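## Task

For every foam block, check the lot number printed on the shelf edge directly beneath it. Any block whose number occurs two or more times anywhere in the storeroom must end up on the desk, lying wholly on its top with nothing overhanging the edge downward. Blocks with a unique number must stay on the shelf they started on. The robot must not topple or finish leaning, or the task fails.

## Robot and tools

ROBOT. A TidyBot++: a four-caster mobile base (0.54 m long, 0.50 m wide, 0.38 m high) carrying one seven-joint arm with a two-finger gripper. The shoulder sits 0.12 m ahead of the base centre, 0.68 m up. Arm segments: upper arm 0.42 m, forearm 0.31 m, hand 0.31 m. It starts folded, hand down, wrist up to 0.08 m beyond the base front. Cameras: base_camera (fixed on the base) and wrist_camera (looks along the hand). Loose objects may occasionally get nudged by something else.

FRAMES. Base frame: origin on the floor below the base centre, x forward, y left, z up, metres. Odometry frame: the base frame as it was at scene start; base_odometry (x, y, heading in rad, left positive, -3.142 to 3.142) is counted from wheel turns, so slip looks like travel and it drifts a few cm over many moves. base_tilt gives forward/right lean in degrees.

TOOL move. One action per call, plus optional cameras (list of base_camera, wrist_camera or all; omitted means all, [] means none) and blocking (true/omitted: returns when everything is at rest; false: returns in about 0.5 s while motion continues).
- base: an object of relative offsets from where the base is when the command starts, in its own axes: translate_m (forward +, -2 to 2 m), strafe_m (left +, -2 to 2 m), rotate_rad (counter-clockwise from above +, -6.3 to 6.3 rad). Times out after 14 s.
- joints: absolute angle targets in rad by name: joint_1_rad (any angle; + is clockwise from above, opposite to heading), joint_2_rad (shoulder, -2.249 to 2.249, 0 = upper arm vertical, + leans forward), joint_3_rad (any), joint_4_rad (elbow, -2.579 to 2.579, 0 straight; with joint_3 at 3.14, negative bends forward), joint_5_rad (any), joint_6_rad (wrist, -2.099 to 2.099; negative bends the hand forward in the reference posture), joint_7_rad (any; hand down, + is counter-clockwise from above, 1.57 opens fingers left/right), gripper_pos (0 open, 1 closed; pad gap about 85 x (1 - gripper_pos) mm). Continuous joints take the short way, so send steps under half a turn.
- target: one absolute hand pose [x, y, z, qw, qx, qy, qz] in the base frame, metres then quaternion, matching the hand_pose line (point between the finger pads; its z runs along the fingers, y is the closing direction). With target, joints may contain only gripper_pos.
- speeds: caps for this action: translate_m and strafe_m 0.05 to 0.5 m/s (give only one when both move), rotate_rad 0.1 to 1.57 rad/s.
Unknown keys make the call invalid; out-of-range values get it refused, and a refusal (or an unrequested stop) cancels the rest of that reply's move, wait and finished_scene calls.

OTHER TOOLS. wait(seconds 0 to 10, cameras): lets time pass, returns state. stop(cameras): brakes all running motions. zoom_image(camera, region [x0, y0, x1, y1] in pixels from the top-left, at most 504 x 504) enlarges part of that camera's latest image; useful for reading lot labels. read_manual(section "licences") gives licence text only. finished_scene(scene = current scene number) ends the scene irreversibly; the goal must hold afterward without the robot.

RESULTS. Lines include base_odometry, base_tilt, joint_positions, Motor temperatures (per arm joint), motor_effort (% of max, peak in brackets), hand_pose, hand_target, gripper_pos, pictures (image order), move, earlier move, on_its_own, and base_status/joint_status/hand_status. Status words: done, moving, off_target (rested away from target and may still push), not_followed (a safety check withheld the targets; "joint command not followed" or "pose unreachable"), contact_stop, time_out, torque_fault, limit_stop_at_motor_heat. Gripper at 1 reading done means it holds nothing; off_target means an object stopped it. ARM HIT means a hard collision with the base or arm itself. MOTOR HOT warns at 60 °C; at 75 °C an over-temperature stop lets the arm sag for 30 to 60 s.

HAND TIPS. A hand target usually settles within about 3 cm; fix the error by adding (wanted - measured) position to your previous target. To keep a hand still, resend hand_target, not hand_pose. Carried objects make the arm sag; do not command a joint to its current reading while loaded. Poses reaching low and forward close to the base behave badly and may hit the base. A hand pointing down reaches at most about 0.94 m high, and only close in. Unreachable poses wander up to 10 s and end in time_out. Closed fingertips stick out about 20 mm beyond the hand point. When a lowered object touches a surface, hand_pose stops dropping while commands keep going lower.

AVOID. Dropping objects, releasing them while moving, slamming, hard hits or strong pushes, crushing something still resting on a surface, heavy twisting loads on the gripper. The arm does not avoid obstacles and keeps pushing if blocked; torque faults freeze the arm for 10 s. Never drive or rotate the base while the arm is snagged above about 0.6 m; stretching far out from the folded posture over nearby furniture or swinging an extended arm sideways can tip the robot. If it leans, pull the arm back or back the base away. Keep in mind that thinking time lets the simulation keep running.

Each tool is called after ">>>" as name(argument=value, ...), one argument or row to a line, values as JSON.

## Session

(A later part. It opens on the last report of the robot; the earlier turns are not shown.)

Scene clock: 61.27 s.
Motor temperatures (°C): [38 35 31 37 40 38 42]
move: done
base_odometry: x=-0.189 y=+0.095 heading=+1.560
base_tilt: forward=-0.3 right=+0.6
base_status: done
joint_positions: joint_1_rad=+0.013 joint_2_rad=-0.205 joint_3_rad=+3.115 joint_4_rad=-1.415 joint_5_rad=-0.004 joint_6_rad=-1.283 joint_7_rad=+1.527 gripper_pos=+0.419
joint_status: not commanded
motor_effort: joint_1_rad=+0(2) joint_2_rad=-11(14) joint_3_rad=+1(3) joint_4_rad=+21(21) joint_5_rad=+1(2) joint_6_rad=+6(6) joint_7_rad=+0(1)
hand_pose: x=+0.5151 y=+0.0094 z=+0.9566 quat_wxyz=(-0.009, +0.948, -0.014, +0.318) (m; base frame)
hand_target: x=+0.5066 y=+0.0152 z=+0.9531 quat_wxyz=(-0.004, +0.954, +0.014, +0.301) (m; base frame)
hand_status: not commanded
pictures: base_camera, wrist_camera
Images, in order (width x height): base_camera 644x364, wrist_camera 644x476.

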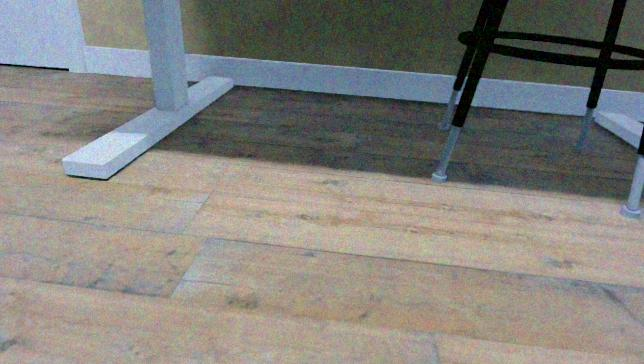

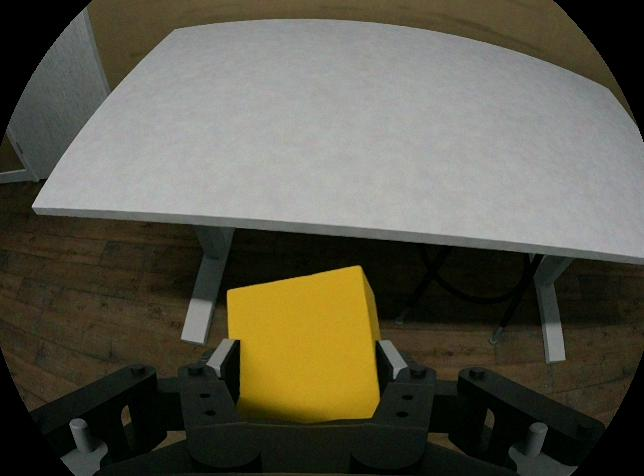

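>>> move(
  base={"translate_m":0.27},
  cameras=[],
)

>>> move(
  joints={"joint_1_rad":0.0,"joint_2_rad":0.21,"joint_4_rad":-1.32,"joint_6_rad":-1.04},
  cameras=[],
)

>>> move(
  joints={"joint_1_rad":0.0,"joint_2_rad":0.34,"joint_4_rad":-1.41,"joint_6_rad":-0.83},
)

Scene clock: 63.50 s.
Motor temperatures (°C): [38 35 31 37 40 38 42]
move: done
base_odometry: x=-0.186 y=+0.365 heading=+1.559
base_tilt: forward=-0.3 right=+0.6
base_status: done
joint_positions: joint_1_rad=+0.013 joint_2_rad=-0.199 joint_3_rad=+3.115 joint_4_rad=-1.414 joint_5_rad=-0.004 joint_6_rad=-1.285 joint_7_rad=+1.527 gripper_pos=+0.419
joint_status: not commanded
motor_effort: joint_1_rad=+0(1) joint_2_rad=-12(16) joint_3_rad=+1(1) joint_4_rad=+20(21) joint_5_rad=+1(1) joint_6_rad=+6(7) joint_7_rad=+0(1)
hand_pose: x=+0.5164 y=+0.0094 z=+0.9541 quat_wxyz=(-0.009, +0.949, -0.014, +0.315) (m; base frame)
hand_target: x=+0.5066 y=+0.0152 z=+0.9531 quat_wxyz=(-0.004, +0.954, +0.014, +0.301) (m; base frame)
hand_status: not commanded
pictures: none
No camera images: "cameras" was empty.

Scene clock: 65.27 s.
Motor temperatures (°C): [38 35 31 37 40 38 42]
move: done
base_odometry: x=-0.186 y=+0.365 heading=+1.559
base_tilt: forward=-0.3 right=+0.6
base_status: not commanded
joint_positions: joint_1_rad=+0.013 joint_2_rad=+0.199 joint_3_rad=+3.115 joint_4_rad=-1.336 joint_5_rad=-0.004 joint_6_rad=-1.095 joint_7_rad=+1.527 gripper_pos=+0.419
joint_status: all done
motor_effort: joint_1_rad=+0(1) joint_2_rad=-26(30) joint_3_rad=+0(1) joint_4_rad=+19(22) joint_5_rad=+0(1) joint_6_rad=+5(7) joint_7_rad=+0(1)
hand_pose: x=+0.6682 y=+0.0091 z=+0.8337 quat_wxyz=(-0.012, +0.967, -0.016, +0.252) (m; base frame)
hand_target: x=+0.6886 y=+0.0177 z=+0.8445 quat_wxyz=(-0.009, +0.959, +0.012, +0.282) (m; base frame)
hand_status: not commanded
pictures: none
No camera images: "cameras" was empty.

Scene clock: 66.53 s.
Motor temperatures (°C): [38 35 31 37 40 38 42]
move: done
base_odometry: x=-0.186 y=+0.365 heading=+1.559
base_tilt: forward=-0.3 right=+0.6
base_status: not commanded
joint_positions: joint_1_rad=+0.012 joint_2_rad=+0.312 joint_3_rad=+3.115 joint_4_rad=-1.382 joint_5_rad=-0.004 joint_6_rad=-0.879 joint_7_rad=+1.528 gripper_pos=+0.419
joint_status: all done
motor_effort: joint_1_rad=-1(4) joint_2_rad=-28(32) joint_3_rad=-1(4) joint_4_rad=+19(21) joint_5_rad=+0(2) joint_6_rad=+5(6) joint_7_rad=-1(1)
hand_pose: x=+0.7272 y=+0.0095 z=+0.7814 quat_wxyz=(-0.014, +0.960, -0.016, +0.280) (m; base frame)
hand_target: x=+0.7338 y=+0.0184 z=+0.7592 quat_wxyz=(-0.011, +0.961, +0.010, +0.277) (m; base frame)
hand_status: not commanded
pictures: base_camera, wrist_camera
Images, in order (width x height): base_camera 644x364, wrist_camera 644x476.

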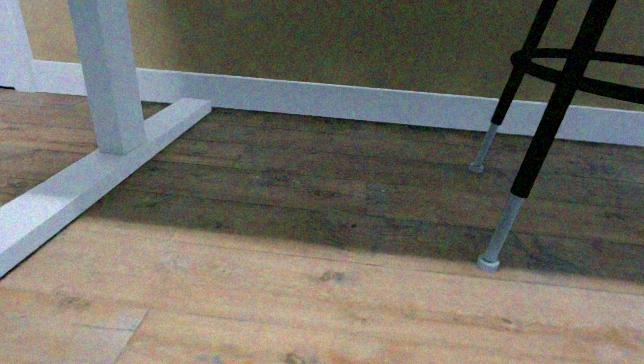

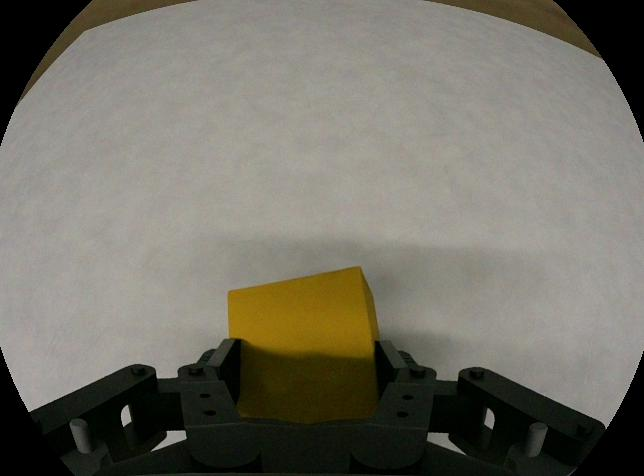

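>>> move(
  joints={"joint_2_rad":0.36,"joint_4_rad":-1.41,"joint_6_rad":-0.83},
  cameras=["wrist_camera"],
)

>>> move(
  joints={"joint_2_rad":0.38,"joint_4_rad":-1.41,"joint_6_rad":-0.83},
  cameras=["wrist_camera"],
)

Scene clock: 67.33 s.
Motor temperatures (°C): [38 35 31 37 40 38 42]
move: off_target
base_odometry: x=-0.186 y=+0.365 heading=+1.559
base_tilt: forward=-0.3 right=+0.6
base_status: not commanded
joint_positions: joint_1_rad=+0.012 joint_2_rad=+0.315 joint_3_rad=+3.115 joint_4_rad=-1.382 joint_5_rad=-0.004 joint_6_rad=-0.877 joint_7_rad=+1.528 gripper_pos=+0.419
joint_status: joint_2_rad off_target (ended at +0.315, target +0.360); the others done
motor_effort: joint_1_rad=-1(2) joint_2_rad=-26(28) joint_3_rad=-1(1) joint_4_rad=+18(20) joint_5_rad=+0(0) joint_6_rad=+6(6) joint_7_rad=-1(1)
hand_pose: x=+0.7282 y=+0.0095 z=+0.7800 quat_wxyz=(-0.014, +0.960, -0.016, +0.280) (m; base frame)
hand_target: x=+0.7353 y=+0.0184 z=+0.7469 quat_wxyz=(-0.011, +0.963, +0.010, +0.267) (m; base frame)
hand_status: not commanded
pictures: wrist_camera
Images, in order (width x height): wrist_camera 644x476.

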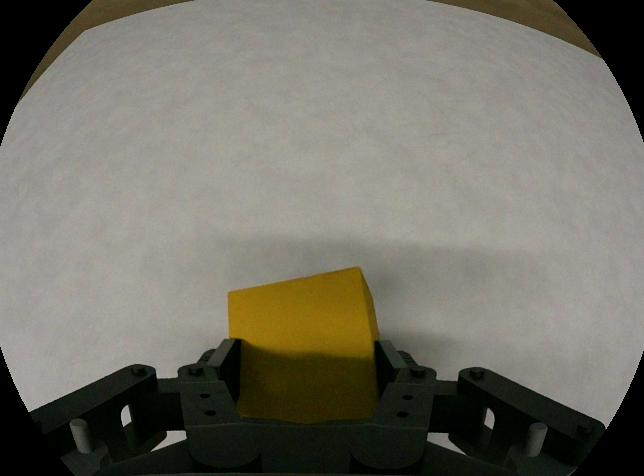

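Scene clock: 67.90 s.
Motor temperatures (°C): [38 35 31 37 40 38 42]
move: off_target
base_odometry: x=-0.186 y=+0.365 heading=+1.559
base_tilt: forward=-0.3 right=+0.6
base_status: not commanded
joint_positions: joint_1_rad=+0.012 joint_2_rad=+0.318 joint_3_rad=+3.115 joint_4_rad=-1.382 joint_5_rad=-0.004 joint_6_rad=-0.874 joint_7_rad=+1.529 gripper_pos=+0.419
joint_status: joint_2_rad off_target (ended at +0.318, target +0.380); the others done
motor_effort: joint_1_rad=-2(3) joint_2_rad=-23(27) joint_3_rad=-2(2) joint_4_rad=+16(18) joint_5_rad=-1(1) joint_6_rad=+6(6) joint_7_rad=+0(1)
hand_pose: x=+0.7292 y=+0.0095 z=+0.7789 quat_wxyz=(-0.014, +0.960, -0.016, +0.280) (m; base frame)
hand_target: x=+0.7364 y=+0.0184 z=+0.7345 quat_wxyz=(-0.011, +0.966, +0.010, +0.258) (m; base frame)
hand_status: not commanded
pictures: wrist_camera
Images, in order (width x height): wrist_camera 644x476.

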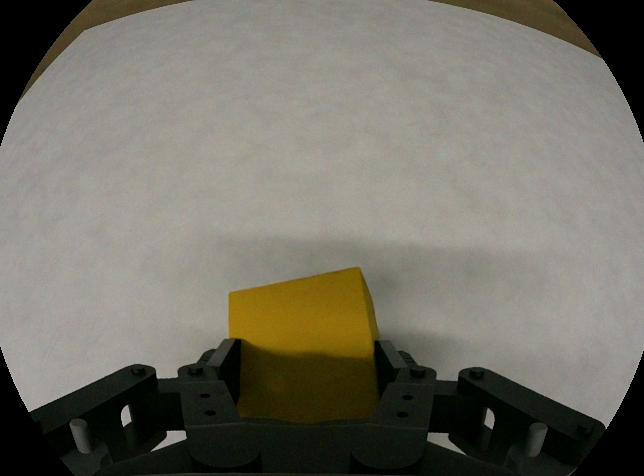

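Landed (hand z ≈ 0.78 at desk). Release and rise.

>>> move(
  joints={"joint_2_rad":0.335,"joint_4_rad":-1.4,"joint_6_rad":-0.85},
  cameras=[],
)

>>> move(
  joints={"gripper_pos":0.0},
  cameras=[],
)

>>> move(
  joints={"joint_2_rad":0.15,"joint_4_rad":-1.32,"joint_6_rad":-1.1},
  cameras=["wrist_camera"],
)

>>> move(
  joints={"joint_2_rad":-0.2,"joint_4_rad":-1.4,"joint_6_rad":-1.33},
  cameras=["wrist_camera"],
)

Scene clock: 68.83 s.
Motor temperatures (°C): [38 36 31 37 40 37 42]
move: done
base_odometry: x=-0.186 y=+0.365 heading=+1.559
base_tilt: forward=-0.3 right=+0.6
base_status: not commanded
joint_positions: joint_1_rad=+0.012 joint_2_rad=+0.315 joint_3_rad=+3.115 joint_4_rad=-1.382 joint_5_rad=-0.004 joint_6_rad=-0.874 joint_7_rad=+1.529 gripper_pos=+0.419
joint_status: all done
motor_effort: joint_1_rad=-2(3) joint_2_rad=-29(29) joint_3_rad=-1(2) joint_4_rad=+20(20) joint_5_rad=+0(1) joint_6_rad=+5(7) joint_7_rad=+0(1)
hand_pose: x=+0.7290 y=+0.0097 z=+0.7803 quat_wxyz=(-0.014, +0.959, -0.016, +0.281) (m; base frame)
hand_target: x=+0.7313 y=+0.0183 z=+0.7637 quat_wxyz=(-0.010, +0.961, +0.010, +0.275) (m; base frame)
hand_status: not commanded
pictures: none
No camera images: "cameras" was empty.

Scene clock: 69.70 s.
Motor temperatures (°C): [38 36 31 37 40 37 42]
move: done
base_odometry: x=-0.186 y=+0.365 heading=+1.559
base_tilt: forward=-0.3 right=+0.6
base_status: not commanded
joint_positions: joint_1_rad=+0.012 joint_2_rad=+0.316 joint_3_rad=+3.115 joint_4_rad=-1.382 joint_5_rad=-0.004 joint_6_rad=-0.874 joint_7_rad=+1.529 gripper_pos=+0.000
joint_status: all done
motor_effort: joint_1_rad=-1(2) joint_2_rad=-30(31) joint_3_rad=+0(1) joint_4_rad=+20(20) joint_5_rad=+1(1) joint_6_rad=+5(7) joint_7_rad=+0(1)
hand_pose: x=+0.7290 y=+0.0097 z=+0.7800 quat_wxyz=(-0.014, +0.960, -0.016, +0.281) (m; base frame)
hand_target: x=+0.7313 y=+0.0183 z=+0.7637 quat_wxyz=(-0.010, +0.961, +0.010, +0.275) (m; base frame)
hand_status: not commanded
pictures: none
No camera images: "cameras" was empty.

Scene clock: 71.13 s.
Motor temperatures (°C): [38 36 31 37 40 37 42]
move: done
base_odometry: x=-0.186 y=+0.365 heading=+1.559
base_tilt: forward=-0.3 right=+0.6
base_status: not commanded
joint_positions: joint_1_rad=+0.012 joint_2_rad=+0.136 joint_3_rad=+3.115 joint_4_rad=-1.326 joint_5_rad=-0.004 joint_6_rad=-1.049 joint_7_rad=+1.529 gripper_pos=+0.000
joint_status: all done
motor_effort: joint_1_rad=+0(1) joint_2_rad=-25(33) joint_3_rad=+0(0) joint_4_rad=+20(21) joint_5_rad=+0(1) joint_6_rad=+5(6) joint_7_rad=+0(0)
hand_pose: x=+0.6716 y=+0.0097 z=+0.8816 quat_wxyz=(-0.013, +0.951, -0.014, +0.310) (m; base frame)
hand_target: x=+0.6624 y=+0.0173 z=+0.8678 quat_wxyz=(-0.008, +0.959, +0.012, +0.282) (m; base frame)
hand_status: not commanded
pictures: wrist_camera
Images, in order (width x height): wrist_camera 644x476.

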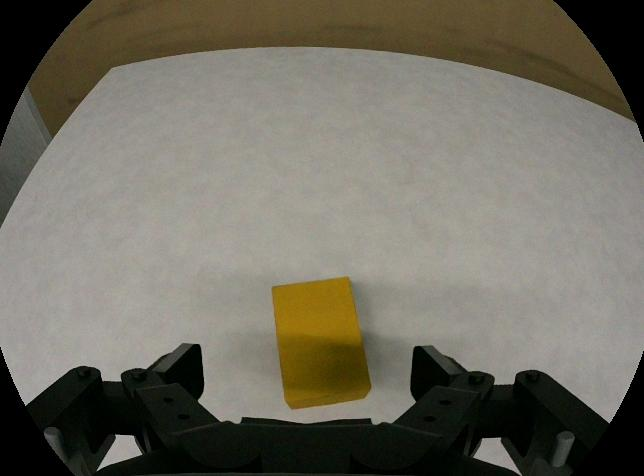

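Scene clock: 72.77 s.
Motor temperatures (°C): [38 36 31 37 40 37 42]
move: done
base_odometry: x=-0.186 y=+0.365 heading=+1.559
base_tilt: forward=-0.3 right=+0.6
base_status: not commanded
joint_positions: joint_1_rad=+0.012 joint_2_rad=-0.205 joint_3_rad=+3.115 joint_4_rad=-1.369 joint_5_rad=-0.004 joint_6_rad=-1.279 joint_7_rad=+1.529 gripper_pos=+0.000
joint_status: all done
motor_effort: joint_1_rad=+0(1) joint_2_rad=-11(27) joint_3_rad=+1(1) joint_4_rad=+18(22) joint_5_rad=+1(1) joint_6_rad=+6(7) joint_7_rad=+0(1)
hand_pose: x=+0.5219 y=+0.0099 z=+0.9796 quat_wxyz=(-0.009, +0.940, -0.012, +0.342) (m; base frame)
hand_target: x=+0.5065 y=+0.0152 z=+0.9531 quat_wxyz=(-0.004, +0.954, +0.014, +0.301) (m; base frame)
hand_status: not commanded
pictures: wrist_camera
Images, in order (width x height): wrist_camera 644x476.

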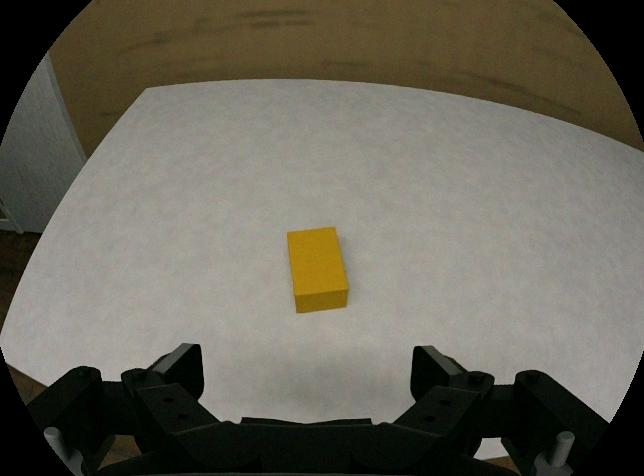

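>>> move(
  base={"translate_m":-0.25},
  cameras=[],
)

>>> move(
  base={"rotate_rad":1.56},
  cameras=[],
)

>>> move(
  base={"translate_m":1.13},
  joints={"joint_1_rad":0.0,"joint_2_rad":0.31,"joint_4_rad":-0.27,"joint_6_rad":-1.86},
  cameras=["wrist_camera"],
)

Scene clock: 75.07 s.
Motor temperatures (°C): [38 36 31 37 40 37 42]
move: done
base_odometry: x=-0.188 y=+0.115 heading=+1.559
base_tilt: forward=-0.3 right=+0.6
base_status: done
joint_positions: joint_1_rad=+0.010 joint_2_rad=-0.209 joint_3_rad=+3.115 joint_4_rad=-1.371 joint_5_rad=-0.004 joint_6_rad=-1.286 joint_7_rad=+1.529 gripper_pos=+0.000
joint_status: not commanded
motor_effort: joint_1_rad=+0(2) joint_2_rad=-11(15) joint_3_rad=+1(4) joint_4_rad=+19(20) joint_5_rad=+0(2) joint_6_rad=+6(7) joint_7_rad=+0(1)
hand_pose: x=+0.5187 y=+0.0108 z=+0.9792 quat_wxyz=(-0.009, +0.940, -0.011, +0.340) (m; base frame)
hand_target: x=+0.5065 y=+0.0152 z=+0.9531 quat_wxyz=(-0.004, +0.954, +0.014, +0.301) (m; base frame)
hand_status: not commanded
pictures: none
No camera images: "cameras" was empty.

Scene clock: 77.37 s.
Motor temperatures (°C): [38 36 31 37 40 37 42]
move: done
base_odometry: x=-0.188 y=+0.115 heading=+3.119
base_tilt: forward=-0.3 right=+0.6
base_status: done
joint_positions: joint_1_rad=+0.008 joint_2_rad=-0.209 joint_3_rad=+3.113 joint_4_rad=-1.371 joint_5_rad=-0.004 joint_6_rad=-1.286 joint_7_rad=+1.529 gripper_pos=+0.000
joint_status: not commanded
motor_effort: joint_1_rad=+0(3) joint_2_rad=-12(13) joint_3_rad=+1(3) joint_4_rad=+19(20) joint_5_rad=+1(2) joint_6_rad=+6(6) joint_7_rad=+0(1)
hand_pose: x=+0.5187 y=+0.0127 z=+0.9790 quat_wxyz=(-0.010, +0.940, -0.009, +0.340) (m; base frame)
hand_target: x=+0.5065 y=+0.0152 z=+0.9531 quat_wxyz=(-0.004, +0.954, +0.014, +0.301) (m; base frame)
hand_status: not commanded
pictures: none
No camera images: "cameras" was empty.

Scene clock: 81.03 s.
Motor temperatures (°C): [38 36 31 37 40 37 42]
move: done
base_odometry: x=-1.318 y=+0.140 heading=+3.120
base_tilt: forward=-0.3 right=+0.6
base_status: done
joint_positions: joint_1_rad=+0.008 joint_2_rad=+0.299 joint_3_rad=+3.113 joint_4_rad=-0.287 joint_5_rad=-0.004 joint_6_rad=-1.811 joint_7_rad=+1.529 gripper_pos=+0.000
joint_status: all done
motor_effort: joint_1_rad=-1(2) joint_2_rad=-23(27) joint_3_rad=+0(1) joint_4_rad=+13(20) joint_5_rad=+0(1) joint_6_rad=+6(7) joint_7_rad=+0(1)
hand_pose: x=+0.6271 y=+0.0092 z=+1.1173 quat_wxyz=(-0.017, +0.931, -0.010, +0.364) (m; base frame)
hand_target: x=+0.6200 y=+0.0127 z=+1.1079 quat_wxyz=(-0.011, +0.939, +0.012, +0.344) (m; base frame)
hand_status: not commanded
pictures: wrist_camera
Images, in order (width x height): wrist_camera 644x476.

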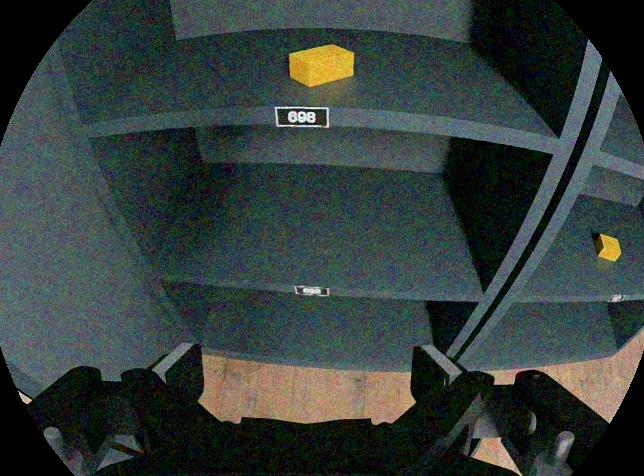

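>>> move(
  base={"translate_m":0.38,"strafe_m":0.231},
  joints={"joint_1_rad":0.0,"joint_2_rad":0.21,"joint_4_rad":-0.385,"joint_6_rad":-2.05,"joint_7_rad":1.06},
  cameras=[],
)

>>> move(
  base={"rotate_rad":-0.42},
  cameras=["wrist_camera"],
)

Scene clock: 84.60 s.
Motor temperatures (°C): [38 36 31 37 40 37 42]
move: done
base_odometry: x=-1.703 y=-0.082 heading=+3.119
base_tilt: forward=-0.3 right=+0.6
base_status: done
joint_positions: joint_1_rad=+0.007 joint_2_rad=+0.209 joint_3_rad=+3.113 joint_4_rad=-0.362 joint_5_rad=-0.004 joint_6_rad=-2.002 joint_7_rad=+1.103 gripper_pos=+0.000
joint_status: all done
motor_effort: joint_1_rad=+0(3) joint_2_rad=-19(24) joint_3_rad=+0(1) joint_4_rad=+13(14) joint_5_rad=+1(1) joint_6_rad=+4(8) joint_7_rad=+0(1)
hand_pose: x=+0.5433 y=+0.0092 z=+1.0956 quat_wxyz=(-0.072, +0.936, -0.212, +0.271) (m; base frame)
hand_target: x=+0.5307 y=+0.0118 z=+1.0801 quat_wxyz=(-0.070, +0.941, -0.231, +0.236) (m; base frame)
hand_status: not commanded
pictures: none
No camera images: "cameras" was empty.

Scene clock: 86.00 s.
Motor temperatures (°C): [38 36 31 37 40 37 42]
move: done
base_odometry: x=-1.703 y=-0.082 heading=+2.700
base_tilt: forward=-0.3 right=+0.6
base_status: done
joint_positions: joint_1_rad=+0.006 joint_2_rad=+0.209 joint_3_rad=+3.113 joint_4_rad=-0.362 joint_5_rad=-0.004 joint_6_rad=-2.002 joint_7_rad=+1.103 gripper_pos=+0.000
joint_status: not commanded
motor_effort: joint_1_rad=-1(3) joint_2_rad=-19(21) joint_3_rad=+0(1) joint_4_rad=+12(13) joint_5_rad=+1(2) joint_6_rad=+5(6) joint_7_rad=+0(1)
hand_pose: x=+0.5433 y=+0.0094 z=+1.0956 quat_wxyz=(-0.072, +0.936, -0.212, +0.271) (m; base frame)
hand_target: x=+0.5307 y=+0.0118 z=+1.0801 quat_wxyz=(-0.070, +0.941, -0.231, +0.236) (m; base frame)
hand_status: not commanded
pictures: wrist_camera
Images, in order (width x height): wrist_camera 644x476.

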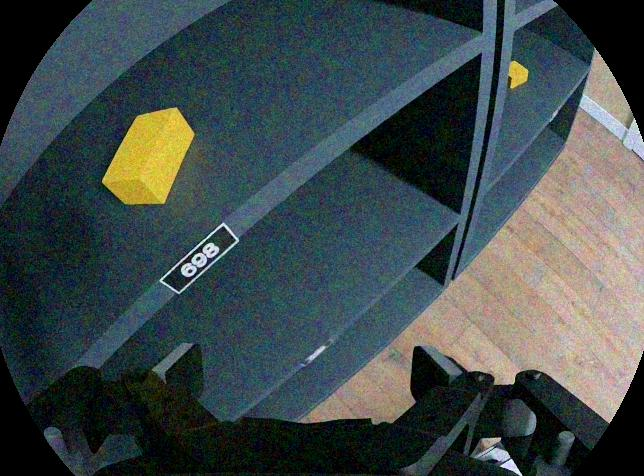

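>>> move(
  base={"translate_m":0.17,"strafe_m":0.075},
  joints={"joint_7_rad":1.15},
  speeds={"translate_m":0.2},
  cameras=["wrist_camera"],
)

Scene clock: 88.37 s.
Motor temperatures (°C): [38 36 30 37 40 37 42]
move: done
base_odometry: x=-1.889 y=-0.077 heading=+2.699
base_tilt: forward=-0.3 right=+0.6
base_status: done
joint_positions: joint_1_rad=+0.006 joint_2_rad=+0.205 joint_3_rad=+3.113 joint_4_rad=-0.363 joint_5_rad=-0.004 joint_6_rad=-2.004 joint_7_rad=+1.153 gripper_pos=+0.000
joint_status: all done
motor_effort: joint_1_rad=+0(1) joint_2_rad=-19(23) joint_3_rad=+0(0) joint_4_rad=+12(14) joint_5_rad=+1(1) joint_6_rad=+5(6) joint_7_rad=+0(1)
hand_pose: x=+0.5413 y=+0.0094 z=+1.0969 quat_wxyz=(-0.066, +0.941, -0.188, +0.274) (m; base frame)
hand_target: x=+0.5307 y=+0.0118 z=+1.0801 quat_wxyz=(-0.059, +0.951, -0.188, +0.239) (m; base frame)
hand_status: not commanded
pictures: wrist_camera
Images, in order (width x height): wrist_camera 644x476.

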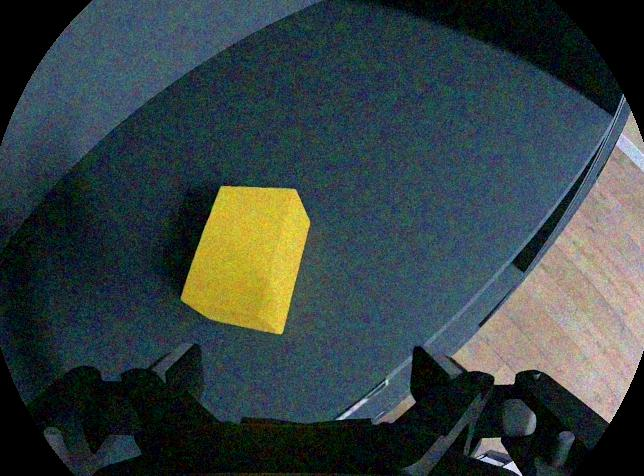

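>>> move(
  base={"translate_m":0.1,"strafe_m":0.033},
  joints={"joint_7_rad":0.93},
  speeds={"translate_m":0.12},
  cameras=["wrist_camera"],
)

Scene clock: 90.27 s.
Motor temperatures (°C): [38 36 30 37 40 37 42]
move: done
base_odometry: x=-1.994 y=-0.064 heading=+2.699
base_tilt: forward=-0.3 right=+0.6
base_status: done
joint_positions: joint_1_rad=+0.006 joint_2_rad=+0.204 joint_3_rad=+3.113 joint_4_rad=-0.363 joint_5_rad=-0.004 joint_6_rad=-2.005 joint_7_rad=+0.951 gripper_pos=+0.000
joint_status: all done
motor_effort: joint_1_rad=+0(2) joint_2_rad=-20(23) joint_3_rad=+0(1) joint_4_rad=+12(14) joint_5_rad=+1(1) joint_6_rad=+5(6) joint_7_rad=+0(1)
hand_pose: x=+0.5405 y=+0.0094 z=+1.0972 quat_wxyz=(-0.093, +0.917, -0.282, +0.266) (m; base frame)
hand_target: x=+0.5307 y=+0.0118 z=+1.0801 quat_wxyz=(-0.085, +0.924, -0.292, +0.231) (m; base frame)
hand_status: not commanded
pictures: wrist_camera
Images, in order (width x height): wrist_camera 644x476.

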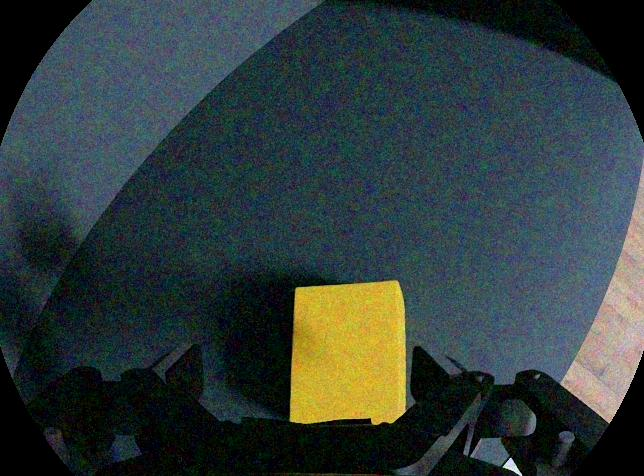

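>>> move(
  joints={"joint_2_rad":0.12,"joint_4_rad":-0.735,"joint_6_rad":-1.84},
  cameras=["wrist_camera"],
)

Scene clock: 92.00 s.
Motor temperatures (°C): [38 36 30 37 40 37 42]
move: done
base_odometry: x=-1.994 y=-0.064 heading=+2.699
base_tilt: forward=-0.3 right=+0.6
base_status: not commanded
joint_positions: joint_1_rad=+0.006 joint_2_rad=+0.131 joint_3_rad=+3.113 joint_4_rad=-0.706 joint_5_rad=-0.004 joint_6_rad=-1.894 joint_7_rad=+0.951 gripper_pos=+0.000
joint_status: all done
motor_effort: joint_1_rad=+0(1) joint_2_rad=-19(20) joint_3_rad=+0(0) joint_4_rad=+15(16) joint_5_rad=+1(1) joint_6_rad=+4(6) joint_7_rad=+0(1)
hand_pose: x=+0.5309 y=+0.0105 z=+1.0241 quat_wxyz=(-0.068, +0.936, -0.287, +0.192) (m; base frame)
hand_target: x=+0.5405 y=+0.0136 z=+1.0251 quat_wxyz=(-0.076, +0.930, -0.293, +0.208) (m; base frame)
hand_status: not commanded
pictures: wrist_camera
Images, in order (width x height): wrist_camera 644x476.

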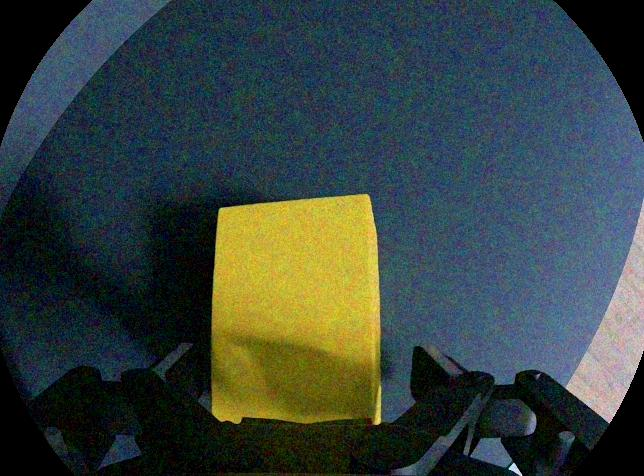

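>>> move(
  base={"translate_m":0.028,"strafe_m":0.006},
  speeds={"translate_m":0.08},
  cameras=["wrist_camera"],
)

>>> move(
  joints={"gripper_pos":0.6},
  cameras=["wrist_camera"],
)

Scene clock: 93.37 s.
Motor temperatures (°C): [38 36 30 37 40 37 42]
move: done
base_odometry: x=-2.022 y=-0.058 heading=+2.700
base_tilt: forward=-0.3 right=+0.6
base_status: done
joint_positions: joint_1_rad=+0.006 joint_2_rad=+0.120 joint_3_rad=+3.113 joint_4_rad=-0.708 joint_5_rad=-0.004 joint_6_rad=-1.890 joint_7_rad=+0.951 gripper_pos=+0.000
joint_status: not commanded
motor_effort: joint_1_rad=+0(1) joint_2_rad=-19(22) joint_3_rad=+0(1) joint_4_rad=+15(15) joint_5_rad=+1(1) joint_6_rad=+4(4) joint_7_rad=-1(1)
hand_pose: x=+0.5282 y=+0.0106 z=+1.0283 quat_wxyz=(-0.070, +0.935, -0.287, +0.198) (m; base frame)
hand_target: x=+0.5405 y=+0.0136 z=+1.0251 quat_wxyz=(-0.076, +0.930, -0.293, +0.208) (m; base frame)
hand_status: not commanded
pictures: wrist_camera
Images, in order (width x height): wrist_camera 644x476.

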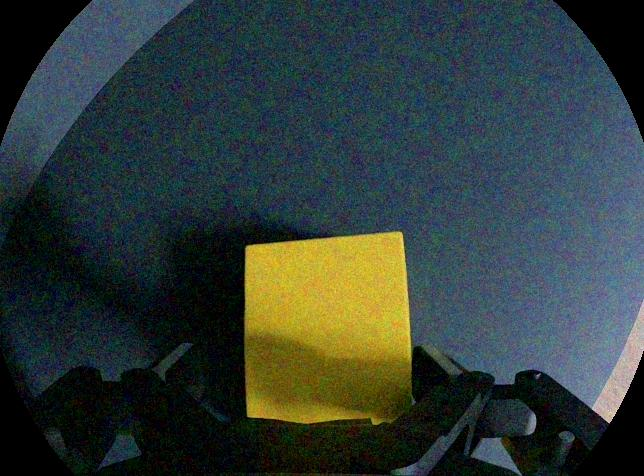

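Scene clock: 94.27 s.
Motor temperatures (°C): [38 36 30 37 40 37 42]
move: off_target
base_odometry: x=-2.022 y=-0.058 heading=+2.700
base_tilt: forward=-0.3 right=+0.6
base_status: not commanded
joint_positions: joint_1_rad=+0.006 joint_2_rad=+0.110 joint_3_rad=+3.113 joint_4_rad=-0.714 joint_5_rad=-0.004 joint_6_rad=-1.886 joint_7_rad=+0.951 gripper_pos=+0.388
joint_status: gripper_pos off_target (ended at +0.388, target +0.600)
motor_effort: joint_1_rad=-1(1) joint_2_rad=-17(19) joint_3_rad=+0(1) joint_4_rad=+14(16) joint_5_rad=+1(2) joint_6_rad=+4(4) joint_7_rad=+0(1)
hand_pose: x=+0.5258 y=+0.0106 z=+1.0308 quat_wxyz=(-0.071, +0.934, -0.287, +0.202) (m; base frame)
hand_target: x=+0.5405 y=+0.0136 z=+1.0251 quat_wxyz=(-0.076, +0.930, -0.293, +0.208) (m; base frame)
hand_status: not commanded
pictures: wrist_camera
Images, in order (width x height): wrist_camera 644x476.

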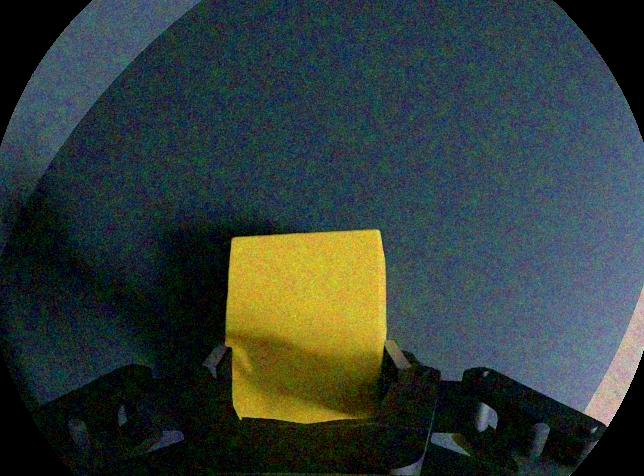

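>>> move(
  joints={"joint_2_rad":0.2,"joint_4_rad":-0.43,"joint_6_rad":-2.03},
  cameras=["wrist_camera"],
)

>>> move(
  base={"translate_m":-0.5,"strafe_m":-0.347},
  cameras=[],
)

>>> move(
  base={"rotate_rad":-1.14},
  joints={"joint_1_rad":0.0,"joint_2_rad":-0.2,"joint_4_rad":-1.38,"joint_6_rad":-1.33,"joint_7_rad":1.57},
  cameras=[],
)

>>> move(
  base={"strafe_m":-1.43,"translate_m":0.08},
  cameras=["wrist_camera"],
)

Scene clock: 96.17 s.
Motor temperatures (°C): [38 36 30 37 40 37 42]
move: done
base_odometry: x=-2.022 y=-0.058 heading=+2.700
base_tilt: forward=-0.3 right=+0.6
base_status: not commanded
joint_positions: joint_1_rad=+0.006 joint_2_rad=+0.173 joint_3_rad=+3.113 joint_4_rad=-0.448 joint_5_rad=-0.004 joint_6_rad=-1.981 joint_7_rad=+0.951 gripper_pos=+0.388
joint_status: all done
motor_effort: joint_1_rad=+0(1) joint_2_rad=-19(21) joint_3_rad=+0(0) joint_4_rad=+13(16) joint_5_rad=+1(1) joint_6_rad=+5(6) joint_7_rad=+0(1)
hand_pose: x=+0.5341 y=+0.0097 z=+1.0851 quat_wxyz=(-0.088, +0.921, -0.283, +0.252) (m; base frame)
hand_target: x=+0.5314 y=+0.0120 z=+1.0724 quat_wxyz=(-0.083, +0.926, -0.292, +0.224) (m; base frame)
hand_status: not commanded
pictures: wrist_camera
Images, in order (width x height): wrist_camera 644x476.

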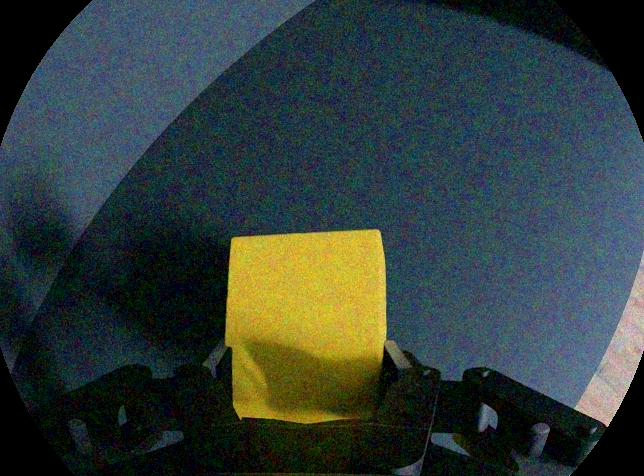

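Scene clock: 98.77 s.
Motor temperatures (°C): [38 36 30 37 40 37 42]
move: done
base_odometry: x=-1.421 y=+0.042 heading=+2.700
base_tilt: forward=-0.3 right=+0.6
base_status: done
joint_positions: joint_1_rad=+0.006 joint_2_rad=+0.188 joint_3_rad=+3.113 joint_4_rad=-0.446 joint_5_rad=-0.004 joint_6_rad=-1.984 joint_7_rad=+0.951 gripper_pos=+0.388
joint_status: not commanded
motor_effort: joint_1_rad=+0(2) joint_2_rad=-19(23) joint_3_rad=+0(1) joint_4_rad=+13(14) joint_5_rad=+1(2) joint_6_rad=+4(6) joint_7_rad=+0(1)
hand_pose: x=+0.5390 y=+0.0100 z=+1.0788 quat_wxyz=(-0.086, +0.923, -0.283, +0.244) (m; base frame)
hand_target: x=+0.5314 y=+0.0120 z=+1.0724 quat_wxyz=(-0.083, +0.926, -0.292, +0.224) (m; base frame)
hand_status: not commanded
pictures: none
No camera images: "cameras" was empty.

Scene clock: 101.30 s.
Motor temperatures (°C): [38 36 30 37 40 37 42]
move: done
base_odometry: x=-1.421 y=+0.042 heading=+1.561
base_tilt: forward=-0.3 right=+0.6
base_status: done
joint_positions: joint_1_rad=+0.005 joint_2_rad=-0.187 joint_3_rad=+3.115 joint_4_rad=-1.351 joint_5_rad=-0.004 joint_6_rad=-1.387 joint_7_rad=+1.525 gripper_pos=+0.388
joint_status: all done
motor_effort: joint_1_rad=-1(3) joint_2_rad=-11(21) joint_3_rad=+0(2) joint_4_rad=+19(20) joint_5_rad=+1(2) joint_6_rad=+5(6) joint_7_rad=+0(1)
hand_pose: x=+0.5025 y=+0.0123 z=+0.9612 quat_wxyz=(-0.010, +0.957, -0.011, +0.291) (m; base frame)
hand_target: x=+0.5093 y=+0.0154 z=+0.9626 quat_wxyz=(-0.004, +0.950, +0.014, +0.311) (m; base frame)
hand_status: not commanded
pictures: none
No camera images: "cameras" was empty.

Scene clock: 105.53 s.
Motor temperatures (°C): [38 36 30 37 40 37 42]
move: done
base_odometry: x=+0.010 y=+0.108 heading=+1.560
base_tilt: forward=-0.3 right=+0.6
base_status: done
joint_positions: joint_1_rad=+0.005 joint_2_rad=-0.188 joint_3_rad=+3.114 joint_4_rad=-1.351 joint_5_rad=-0.004 joint_6_rad=-1.385 joint_7_rad=+1.527 gripper_pos=+0.388
joint_status: not commanded
motor_effort: joint_1_rad=-1(2) joint_2_rad=-11(12) joint_3_rad=+1(3) joint_4_rad=+19(20) joint_5_rad=+1(2) joint_6_rad=+6(6) joint_7_rad=+0(1)
hand_pose: x=+0.5029 y=+0.0125 z=+0.9618 quat_wxyz=(-0.009, +0.956, -0.010, +0.292) (m; base frame)
hand_target: x=+0.5093 y=+0.0154 z=+0.9626 quat_wxyz=(-0.004, +0.950, +0.014, +0.311) (m; base frame)
hand_status: not commanded
pictures: wrist_camera
Images, in order (width x height): wrist_camera 644x476.

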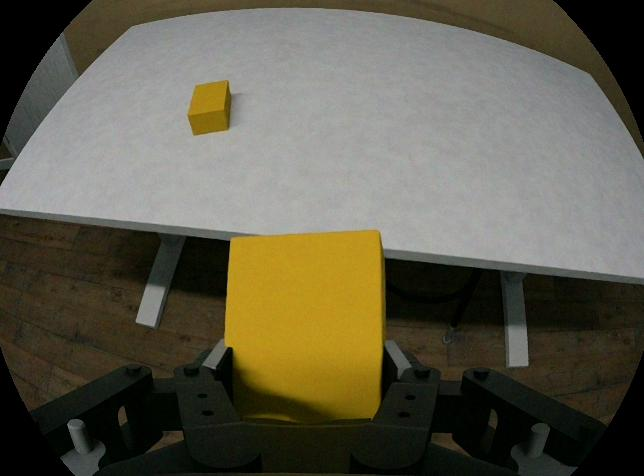

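>>> move(
  base={"translate_m":0.26},
  cameras=[],
)

>>> move(
  joints={"joint_2_rad":0.2,"joint_4_rad":-1.34,"joint_6_rad":-1.0},
  cameras=[],
)

>>> move(
  joints={"joint_2_rad":0.3,"joint_4_rad":-1.4,"joint_6_rad":-0.85},
  cameras=[],
)

>>> move(
  joints={"joint_2_rad":0.34,"joint_4_rad":-1.41,"joint_6_rad":-0.83},
  cameras=["wrist_camera"],
)

Scene clock: 107.70 s.
Motor temperatures (°C): [38 36 30 37 40 37 42]
move: done
base_odometry: x=+0.013 y=+0.368 heading=+1.559
base_tilt: forward=-0.3 right=+0.6
base_status: done
joint_positions: joint_1_rad=+0.005 joint_2_rad=-0.196 joint_3_rad=+3.114 joint_4_rad=-1.352 joint_5_rad=-0.004 joint_6_rad=-1.379 joint_7_rad=+1.527 gripper_pos=+0.388
joint_status: not commanded
motor_effort: joint_1_rad=-1(1) joint_2_rad=-12(16) joint_3_rad=+0(1) joint_4_rad=+19(20) joint_5_rad=+1(1) joint_6_rad=+5(6) joint_7_rad=-1(1)
hand_pose: x=+0.5017 y=+0.0125 z=+0.9651 quat_wxyz=(-0.009, +0.954, -0.009, +0.298) (m; base frame)
hand_target: x=+0.5093 y=+0.0154 z=+0.9626 quat_wxyz=(-0.004, +0.950, +0.014, +0.311) (m; base frame)
hand_status: not commanded
pictures: none
No camera images: "cameras" was empty.

Scene clock: 109.27 s.
Motor temperatures (°C): [38 36 30 37 40 37 42]
move: done
base_odometry: x=+0.013 y=+0.368 heading=+1.559
base_tilt: forward=-0.3 right=+0.6
base_status: not commanded
joint_positions: joint_1_rad=+0.005 joint_2_rad=+0.190 joint_3_rad=+3.114 joint_4_rad=-1.352 joint_5_rad=-0.004 joint_6_rad=-1.058 joint_7_rad=+1.527 gripper_pos=+0.388
joint_status: all done
motor_effort: joint_1_rad=-1(1) joint_2_rad=-26(29) joint_3_rad=+0(1) joint_4_rad=+20(22) joint_5_rad=+1(1) joint_6_rad=+5(6) joint_7_rad=+0(1)
hand_pose: x=+0.6728 y=+0.0138 z=+0.8377 quat_wxyz=(-0.013, +0.963, -0.012, +0.268) (m; base frame)
hand_target: x=+0.6924 y=+0.0178 z=+0.8474 quat_wxyz=(-0.009, +0.955, +0.012, +0.296) (m; base frame)
hand_status: not commanded
pictures: none
No camera images: "cameras" was empty.

Scene clock: 110.53 s.
Motor temperatures (°C): [38 36 30 37 40 37 42]
move: done
base_odometry: x=+0.013 y=+0.368 heading=+1.559
base_tilt: forward=-0.3 right=+0.6
base_status: not commanded
joint_positions: joint_1_rad=+0.005 joint_2_rad=+0.288 joint_3_rad=+3.114 joint_4_rad=-1.377 joint_5_rad=-0.004 joint_6_rad=-0.904 joint_7_rad=+1.527 gripper_pos=+0.388
joint_status: all done
motor_effort: joint_1_rad=-1(1) joint_2_rad=-30(33) joint_3_rad=+0(0) joint_4_rad=+20(22) joint_5_rad=+0(1) joint_6_rad=+5(6) joint_7_rad=-1(1)
hand_pose: x=+0.7195 y=+0.0142 z=+0.7937 quat_wxyz=(-0.015, +0.959, -0.013, +0.282) (m; base frame)
hand_target: x=+0.7281 y=+0.0183 z=+0.7851 quat_wxyz=(-0.010, +0.956, +0.011, +0.291) (m; base frame)
hand_status: not commanded
pictures: none
No camera images: "cameras" was empty.

Scene clock: 111.33 s.
Motor temperatures (°C): [38 36 30 37 40 37 42]
move: done
base_odometry: x=+0.013 y=+0.368 heading=+1.559
base_tilt: forward=-0.3 right=+0.6
base_status: not commanded
joint_positions: joint_1_rad=+0.005 joint_2_rad=+0.318 joint_3_rad=+3.114 joint_4_rad=-1.382 joint_5_rad=-0.004 joint_6_rad=-0.883 joint_7_rad=+1.527 gripper_pos=+0.388
joint_status: all done
motor_effort: joint_1_rad=+0(1) joint_2_rad=-30(32) joint_3_rad=+0(1) joint_4_rad=+20(21) joint_5_rad=+1(1) joint_6_rad=+5(6) joint_7_rad=+0(1)
hand_pose: x=+0.7267 y=+0.0143 z=+0.7768 quat_wxyz=(-0.015, +0.961, -0.013, +0.275) (m; base frame)
hand_target: x=+0.7338 y=+0.0184 z=+0.7592 quat_wxyz=(-0.011, +0.961, +0.010, +0.277) (m; base frame)
hand_status: not commanded
pictures: wrist_camera
Images, in order (width x height): wrist_camera 644x476.

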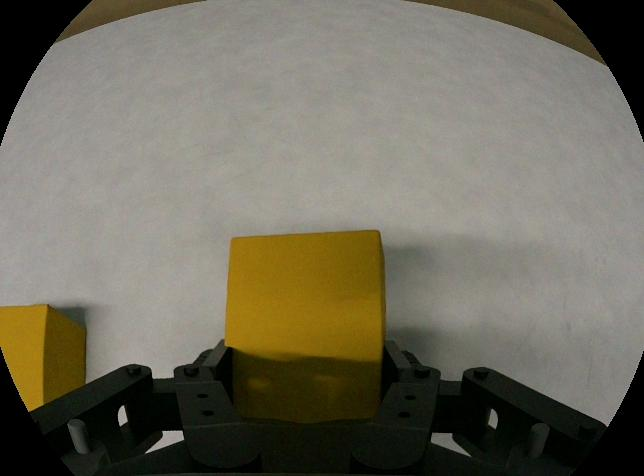

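>>> move(
  joints={"joint_2_rad":0.36,"joint_4_rad":-1.41,"joint_6_rad":-0.83},
  cameras=[],
)

>>> move(
  joints={"joint_2_rad":0.38,"joint_4_rad":-1.41,"joint_6_rad":-0.83},
  cameras=["wrist_camera"],
)

Scene clock: 112.13 s.
Motor temperatures (°C): [38 36 30 37 40 37 42]
move: done
base_odometry: x=+0.013 y=+0.368 heading=+1.559
base_tilt: forward=-0.3 right=+0.6
base_status: not commanded
joint_positions: joint_1_rad=+0.005 joint_2_rad=+0.327 joint_3_rad=+3.114 joint_4_rad=-1.382 joint_5_rad=-0.004 joint_6_rad=-0.879 joint_7_rad=+1.527 gripper_pos=+0.388
joint_status: all done
motor_effort: joint_1_rad=+0(1) joint_2_rad=-27(31) joint_3_rad=+0(0) joint_4_rad=+19(20) joint_5_rad=+1(1) joint_6_rad=+5(6) joint_7_rad=+0(0)
hand_pose: x=+0.7285 y=+0.0143 z=+0.7720 quat_wxyz=(-0.015, +0.962, -0.013, +0.272) (m; base frame)
hand_target: x=+0.7352 y=+0.0184 z=+0.7469 quat_wxyz=(-0.011, +0.963, +0.010, +0.267) (m; base frame)
hand_status: not commanded
pictures: none
No camera images: "cameras" was empty.

Scene clock: 112.70 s.
Motor temperatures (°C): [38 36 30 37 40 37 42]
move: off_target
base_odometry: x=+0.013 y=+0.368 heading=+1.559
base_tilt: forward=-0.3 right=+0.6
base_status: not commanded
joint_positions: joint_1_rad=+0.005 joint_2_rad=+0.329 joint_3_rad=+3.114 joint_4_rad=-1.382 joint_5_rad=-0.004 joint_6_rad=-0.878 joint_7_rad=+1.527 gripper_pos=+0.388
joint_status: joint_2_rad off_target (ended at +0.329, target +0.380); the others done
motor_effort: joint_1_rad=+0(1) joint_2_rad=-25(28) joint_3_rad=+0(0) joint_4_rad=+17(19) joint_5_rad=+1(1) joint_6_rad=+6(6) joint_7_rad=+0(1)
hand_pose: x=+0.7291 y=+0.0143 z=+0.7709 quat_wxyz=(-0.015, +0.962, -0.013, +0.272) (m; base frame)
hand_target: x=+0.7364 y=+0.0184 z=+0.7345 quat_wxyz=(-0.011, +0.966, +0.010, +0.258) (m; base frame)
hand_status: not commanded
pictures: wrist_camera
Images, in order (width x height): wrist_camera 644x476.

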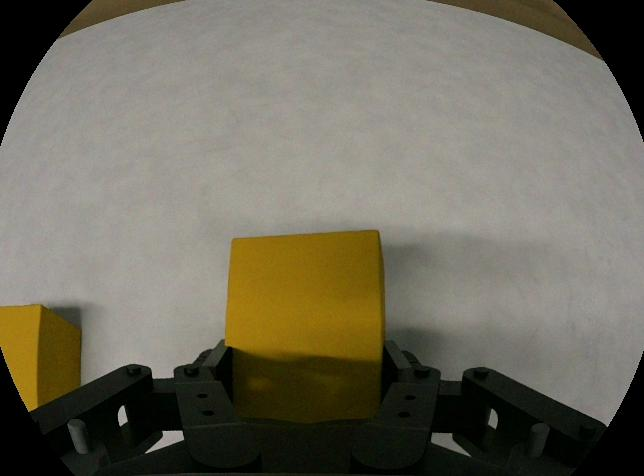

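>>> move(
  joints={"joint_2_rad":0.345,"joint_4_rad":-1.4,"joint_6_rad":-0.84},
  cameras=[],
)

>>> move(
  joints={"gripper_pos":0.0},
  cameras=[],
)

>>> move(
  joints={"joint_2_rad":0.15,"joint_4_rad":-1.32,"joint_6_rad":-1.1},
  cameras=["wrist_camera"],
)

>>> move(
  joints={"joint_2_rad":-0.37,"joint_4_rad":-2.1,"joint_6_rad":0.0},
  cameras=[],
)

>>> move(
  base={"translate_m":-0.33},
  cameras=[],
)

>>> move(
  base={"strafe_m":-1.4},
  cameras=[],
)

>>> move(
  base={"rotate_rad":-3.1},
)

Scene clock: 113.80 s.
Motor temperatures (°C): [38 36 30 37 40 37 42]
move: done
base_odometry: x=+0.013 y=+0.368 heading=+1.559
base_tilt: forward=-0.3 right=+0.6
base_status: not commanded
joint_positions: joint_1_rad=+0.005 joint_2_rad=+0.327 joint_3_rad=+3.114 joint_4_rad=-1.382 joint_5_rad=-0.004 joint_6_rad=-0.878 joint_7_rad=+1.527 gripper_pos=+0.388
joint_status: all done
motor_effort: joint_1_rad=+0(1) joint_2_rad=-29(31) joint_3_rad=+0(0) joint_4_rad=+20(20) joint_5_rad=+1(1) joint_6_rad=+6(6) joint_7_rad=+0(1)
hand_pose: x=+0.7289 y=+0.0143 z=+0.7726 quat_wxyz=(-0.015, +0.962, -0.013, +0.274) (m; base frame)
hand_target: x=+0.7348 y=+0.0184 z=+0.7592 quat_wxyz=(-0.011, +0.961, +0.010, +0.275) (m; base frame)
hand_status: not commanded
pictures: none
No camera images: "cameras" was empty.

Scene clock: 114.67 s.
Motor temperatures (°C): [38 36 30 37 40 37 42]
move: done
base_odometry: x=+0.013 y=+0.368 heading=+1.559
base_tilt: forward=-0.3 right=+0.6
base_status: not commanded
joint_positions: joint_1_rad=+0.005 joint_2_rad=+0.327 joint_3_rad=+3.114 joint_4_rad=-1.382 joint_5_rad=-0.004 joint_6_rad=-0.878 joint_7_rad=+1.527 gripper_pos=+0.000
joint_status: all done
motor_effort: joint_1_rad=-1(1) joint_2_rad=-31(31) joint_3_rad=+0(1) joint_4_rad=+20(20) joint_5_rad=+0(1) joint_6_rad=+5(6) joint_7_rad=+0(0)
hand_pose: x=+0.7289 y=+0.0143 z=+0.7726 quat_wxyz=(-0.015, +0.962, -0.013, +0.274) (m; base frame)
hand_target: x=+0.7348 y=+0.0184 z=+0.7592 quat_wxyz=(-0.011, +0.961, +0.010, +0.275) (m; base frame)
hand_status: not commanded
pictures: none
No camera images: "cameras" was empty.

Scene clock: 116.07 s.
Motor temperatures (°C): [38 36 30 37 40 37 42]
move: done
base_odometry: x=+0.013 y=+0.368 heading=+1.559
base_tilt: forward=-0.3 right=+0.6
base_status: not commanded
joint_positions: joint_1_rad=+0.005 joint_2_rad=+0.136 joint_3_rad=+3.114 joint_4_rad=-1.326 joint_5_rad=-0.004 joint_6_rad=-1.049 joint_7_rad=+1.527 gripper_pos=+0.000
joint_status: all done
motor_effort: joint_1_rad=-1(1) joint_2_rad=-24(33) joint_3_rad=+0(1) joint_4_rad=+20(22) joint_5_rad=+0(1) joint_6_rad=+6(6) joint_7_rad=+0(1)
hand_pose: x=+0.6714 y=+0.0139 z=+0.8816 quat_wxyz=(-0.014, +0.951, -0.011, +0.310) (m; base frame)
hand_target: x=+0.6624 y=+0.0173 z=+0.8678 quat_wxyz=(-0.008, +0.959, +0.012, +0.282) (m; base frame)
hand_status: not commanded
pictures: wrist_camera
Images, in order (width x height): wrist_camera 644x476.

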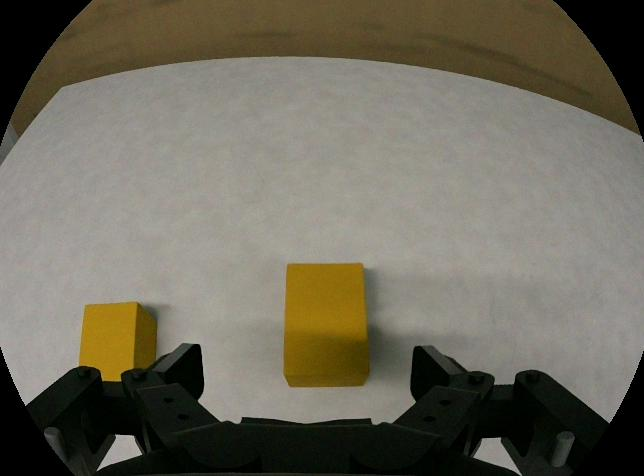

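Scene clock: 118.50 s.
Motor temperatures (°C): [38 36 30 37 40 37 42]
move: done
base_odometry: x=+0.013 y=+0.368 heading=+1.559
base_tilt: forward=-0.3 right=+0.6
base_status: not commanded
joint_positions: joint_1_rad=+0.005 joint_2_rad=-0.359 joint_3_rad=+3.114 joint_4_rad=-2.069 joint_5_rad=-0.004 joint_6_rad=-0.058 joint_7_rad=+1.527 gripper_pos=+0.000
joint_status: all done
motor_effort: joint_1_rad=+0(1) joint_2_rad=-9(26) joint_3_rad=+1(1) joint_4_rad=+23(24) joint_5_rad=+1(1) joint_6_rad=+9(9) joint_7_rad=+0(1)
hand_pose: x=+0.5872 y=+0.0138 z=+0.9714 quat_wxyz=(-0.018, +0.773, -0.008, +0.634) (m; base frame)
hand_target: x=+0.5840 y=+0.0169 z=+0.9747 quat_wxyz=(-0.006, +0.761, +0.012, +0.649) (m; base frame)
hand_status: not commanded
pictures: none
No camera images: "cameras" was empty.

Scene clock: 120.63 s.
Motor temperatures (°C): [38 36 30 37 40 37 42]
move: done
base_odometry: x=+0.009 y=+0.038 heading=+1.558
base_tilt: forward=-0.4 right=+0.6
base_status: done
joint_positions: joint_1_rad=+0.005 joint_2_rad=-0.376 joint_3_rad=+3.114 joint_4_rad=-2.071 joint_5_rad=-0.004 joint_6_rad=-0.053 joint_7_rad=+1.527 gripper_pos=+0.000
joint_status: not commanded
motor_effort: joint_1_rad=+0(1) joint_2_rad=-9(11) joint_3_rad=+1(3) joint_4_rad=+22(23) joint_5_rad=+1(1) joint_6_rad=+9(9) joint_7_rad=+0(1)
hand_pose: x=+0.5825 y=+0.0138 z=+0.9789 quat_wxyz=(-0.018, +0.767, -0.007, +0.641) (m; base frame)
hand_target: x=+0.5840 y=+0.0169 z=+0.9747 quat_wxyz=(-0.006, +0.761, +0.012, +0.649) (m; base frame)
hand_status: not commanded
pictures: none
No camera images: "cameras" was empty.

Scene clock: 124.83 s.
Motor temperatures (°C): [38 36 30 37 40 37 42]
move: done
base_odometry: x=+1.409 y=+0.020 heading=+1.557
base_tilt: forward=-0.3 right=+0.6
base_status: done
joint_positions: joint_1_rad=+0.005 joint_2_rad=-0.376 joint_3_rad=+3.114 joint_4_rad=-2.071 joint_5_rad=-0.004 joint_6_rad=-0.052 joint_7_rad=+1.527 gripper_pos=+0.000
joint_status: not commanded
motor_effort: joint_1_rad=+0(1) joint_2_rad=-8(9) joint_3_rad=+1(2) joint_4_rad=+22(23) joint_5_rad=+1(1) joint_6_rad=+9(10) joint_7_rad=+0(1)
hand_pose: x=+0.5825 y=+0.0140 z=+0.9790 quat_wxyz=(-0.018, +0.767, -0.007, +0.641) (m; base frame)
hand_target: x=+0.5840 y=+0.0169 z=+0.9747 quat_wxyz=(-0.006, +0.761, +0.012, +0.649) (m; base frame)
hand_status: not commanded
pictures: none
No camera images: "cameras" was empty.

Scene clock: 128.10 s.
Motor temperatures (°C): [38 36 30 37 40 37 42]
move: done
base_odometry: x=+1.409 y=+0.020 heading=-1.542
base_tilt: forward=-0.4 right=+0.6
base_status: done
joint_positions: joint_1_rad=+0.012 joint_2_rad=-0.362 joint_3_rad=+3.125 joint_4_rad=-2.093 joint_5_rad=-0.005 joint_6_rad=-0.029 joint_7_rad=+1.534 gripper_pos=+0.000
joint_status: not commanded
motor_effort: joint_1_rad=+0(28) joint_2_rad=-8(25) joint_3_rad=+1(37) joint_4_rad=+22(31) joint_5_rad=+1(4) joint_6_rad=+9(17) joint_7_rad=+0(2)
hand_pose: x=+0.5858 y=+0.0046 z=+0.9666 quat_wxyz=(-0.012, +0.771, -0.013, +0.637) (m; base frame)
hand_target: x=+0.5840 y=+0.0169 z=+0.9747 quat_wxyz=(-0.006, +0.761, +0.012, +0.649) (m; base frame)
hand_status: not commanded
pictures: base_camera, wrist_camera
Images, in order (width x height): base_camera 644x364, wrist_camera 644x476.

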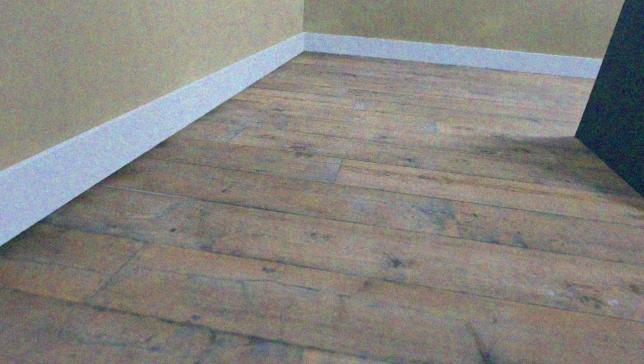

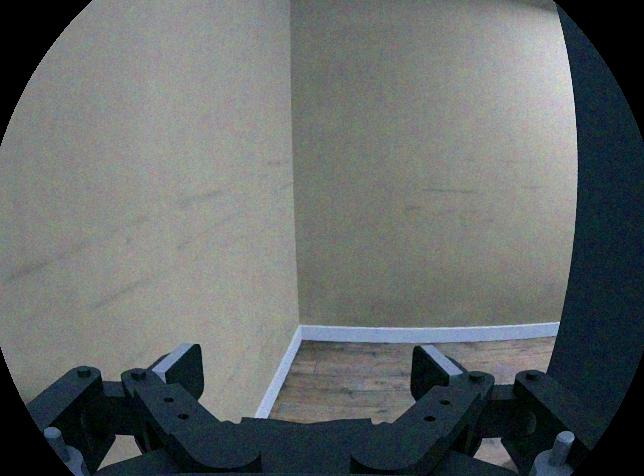

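>>> move(
  base={"translate_m":1.4},
  joints={"joint_1_rad":0.0,"joint_2_rad":-0.374,"joint_4_rad":-2.52,"joint_6_rad":0.45},
  cameras=["base_camera"],
)

>>> move(
  joints={"joint_1_rad":1.4},
  cameras=["wrist_camera"],
)

Scene clock: 135.37 s.
Motor temperatures (°C): [38 36 30 37 40 37 42]
move: time_out
base_odometry: x=+1.449 y=-1.377 heading=-1.545
base_tilt: forward=-0.3 right=+0.6
base_status: translate_m time_out (by the wheels' count: +1.397 of +1.400)
joint_positions: joint_1_rad=+0.011 joint_2_rad=-0.371 joint_3_rad=+3.121 joint_4_rad=-2.493 joint_5_rad=-0.005 joint_6_rad=+0.398 joint_7_rad=+1.534 gripper_pos=+0.000
joint_status: all done
motor_effort: joint_1_rad=+0(2) joint_2_rad=-6(11) joint_3_rad=+1(5) joint_4_rad=+20(23) joint_5_rad=+1(2) joint_6_rad=+9(10) joint_7_rad=+0(1)
hand_pose: x=+0.5417 y=+0.0056 z=+0.8617 quat_wxyz=(-0.013, +0.759, -0.011, +0.651) (m; base frame)
hand_target: x=+0.5374 y=+0.0139 z=+0.8634 quat_wxyz=(-0.006, +0.750, +0.011, +0.661) (m; base frame)
hand_status: not commanded
pictures: base_camera
Images, in order (width x height): base_camera 644x364.

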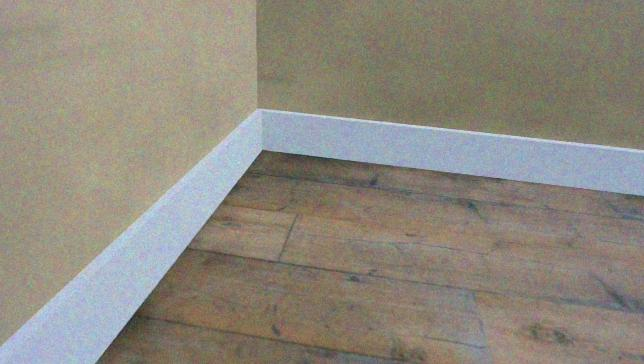

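not run: a stop that you did not command came earlier in this reply.


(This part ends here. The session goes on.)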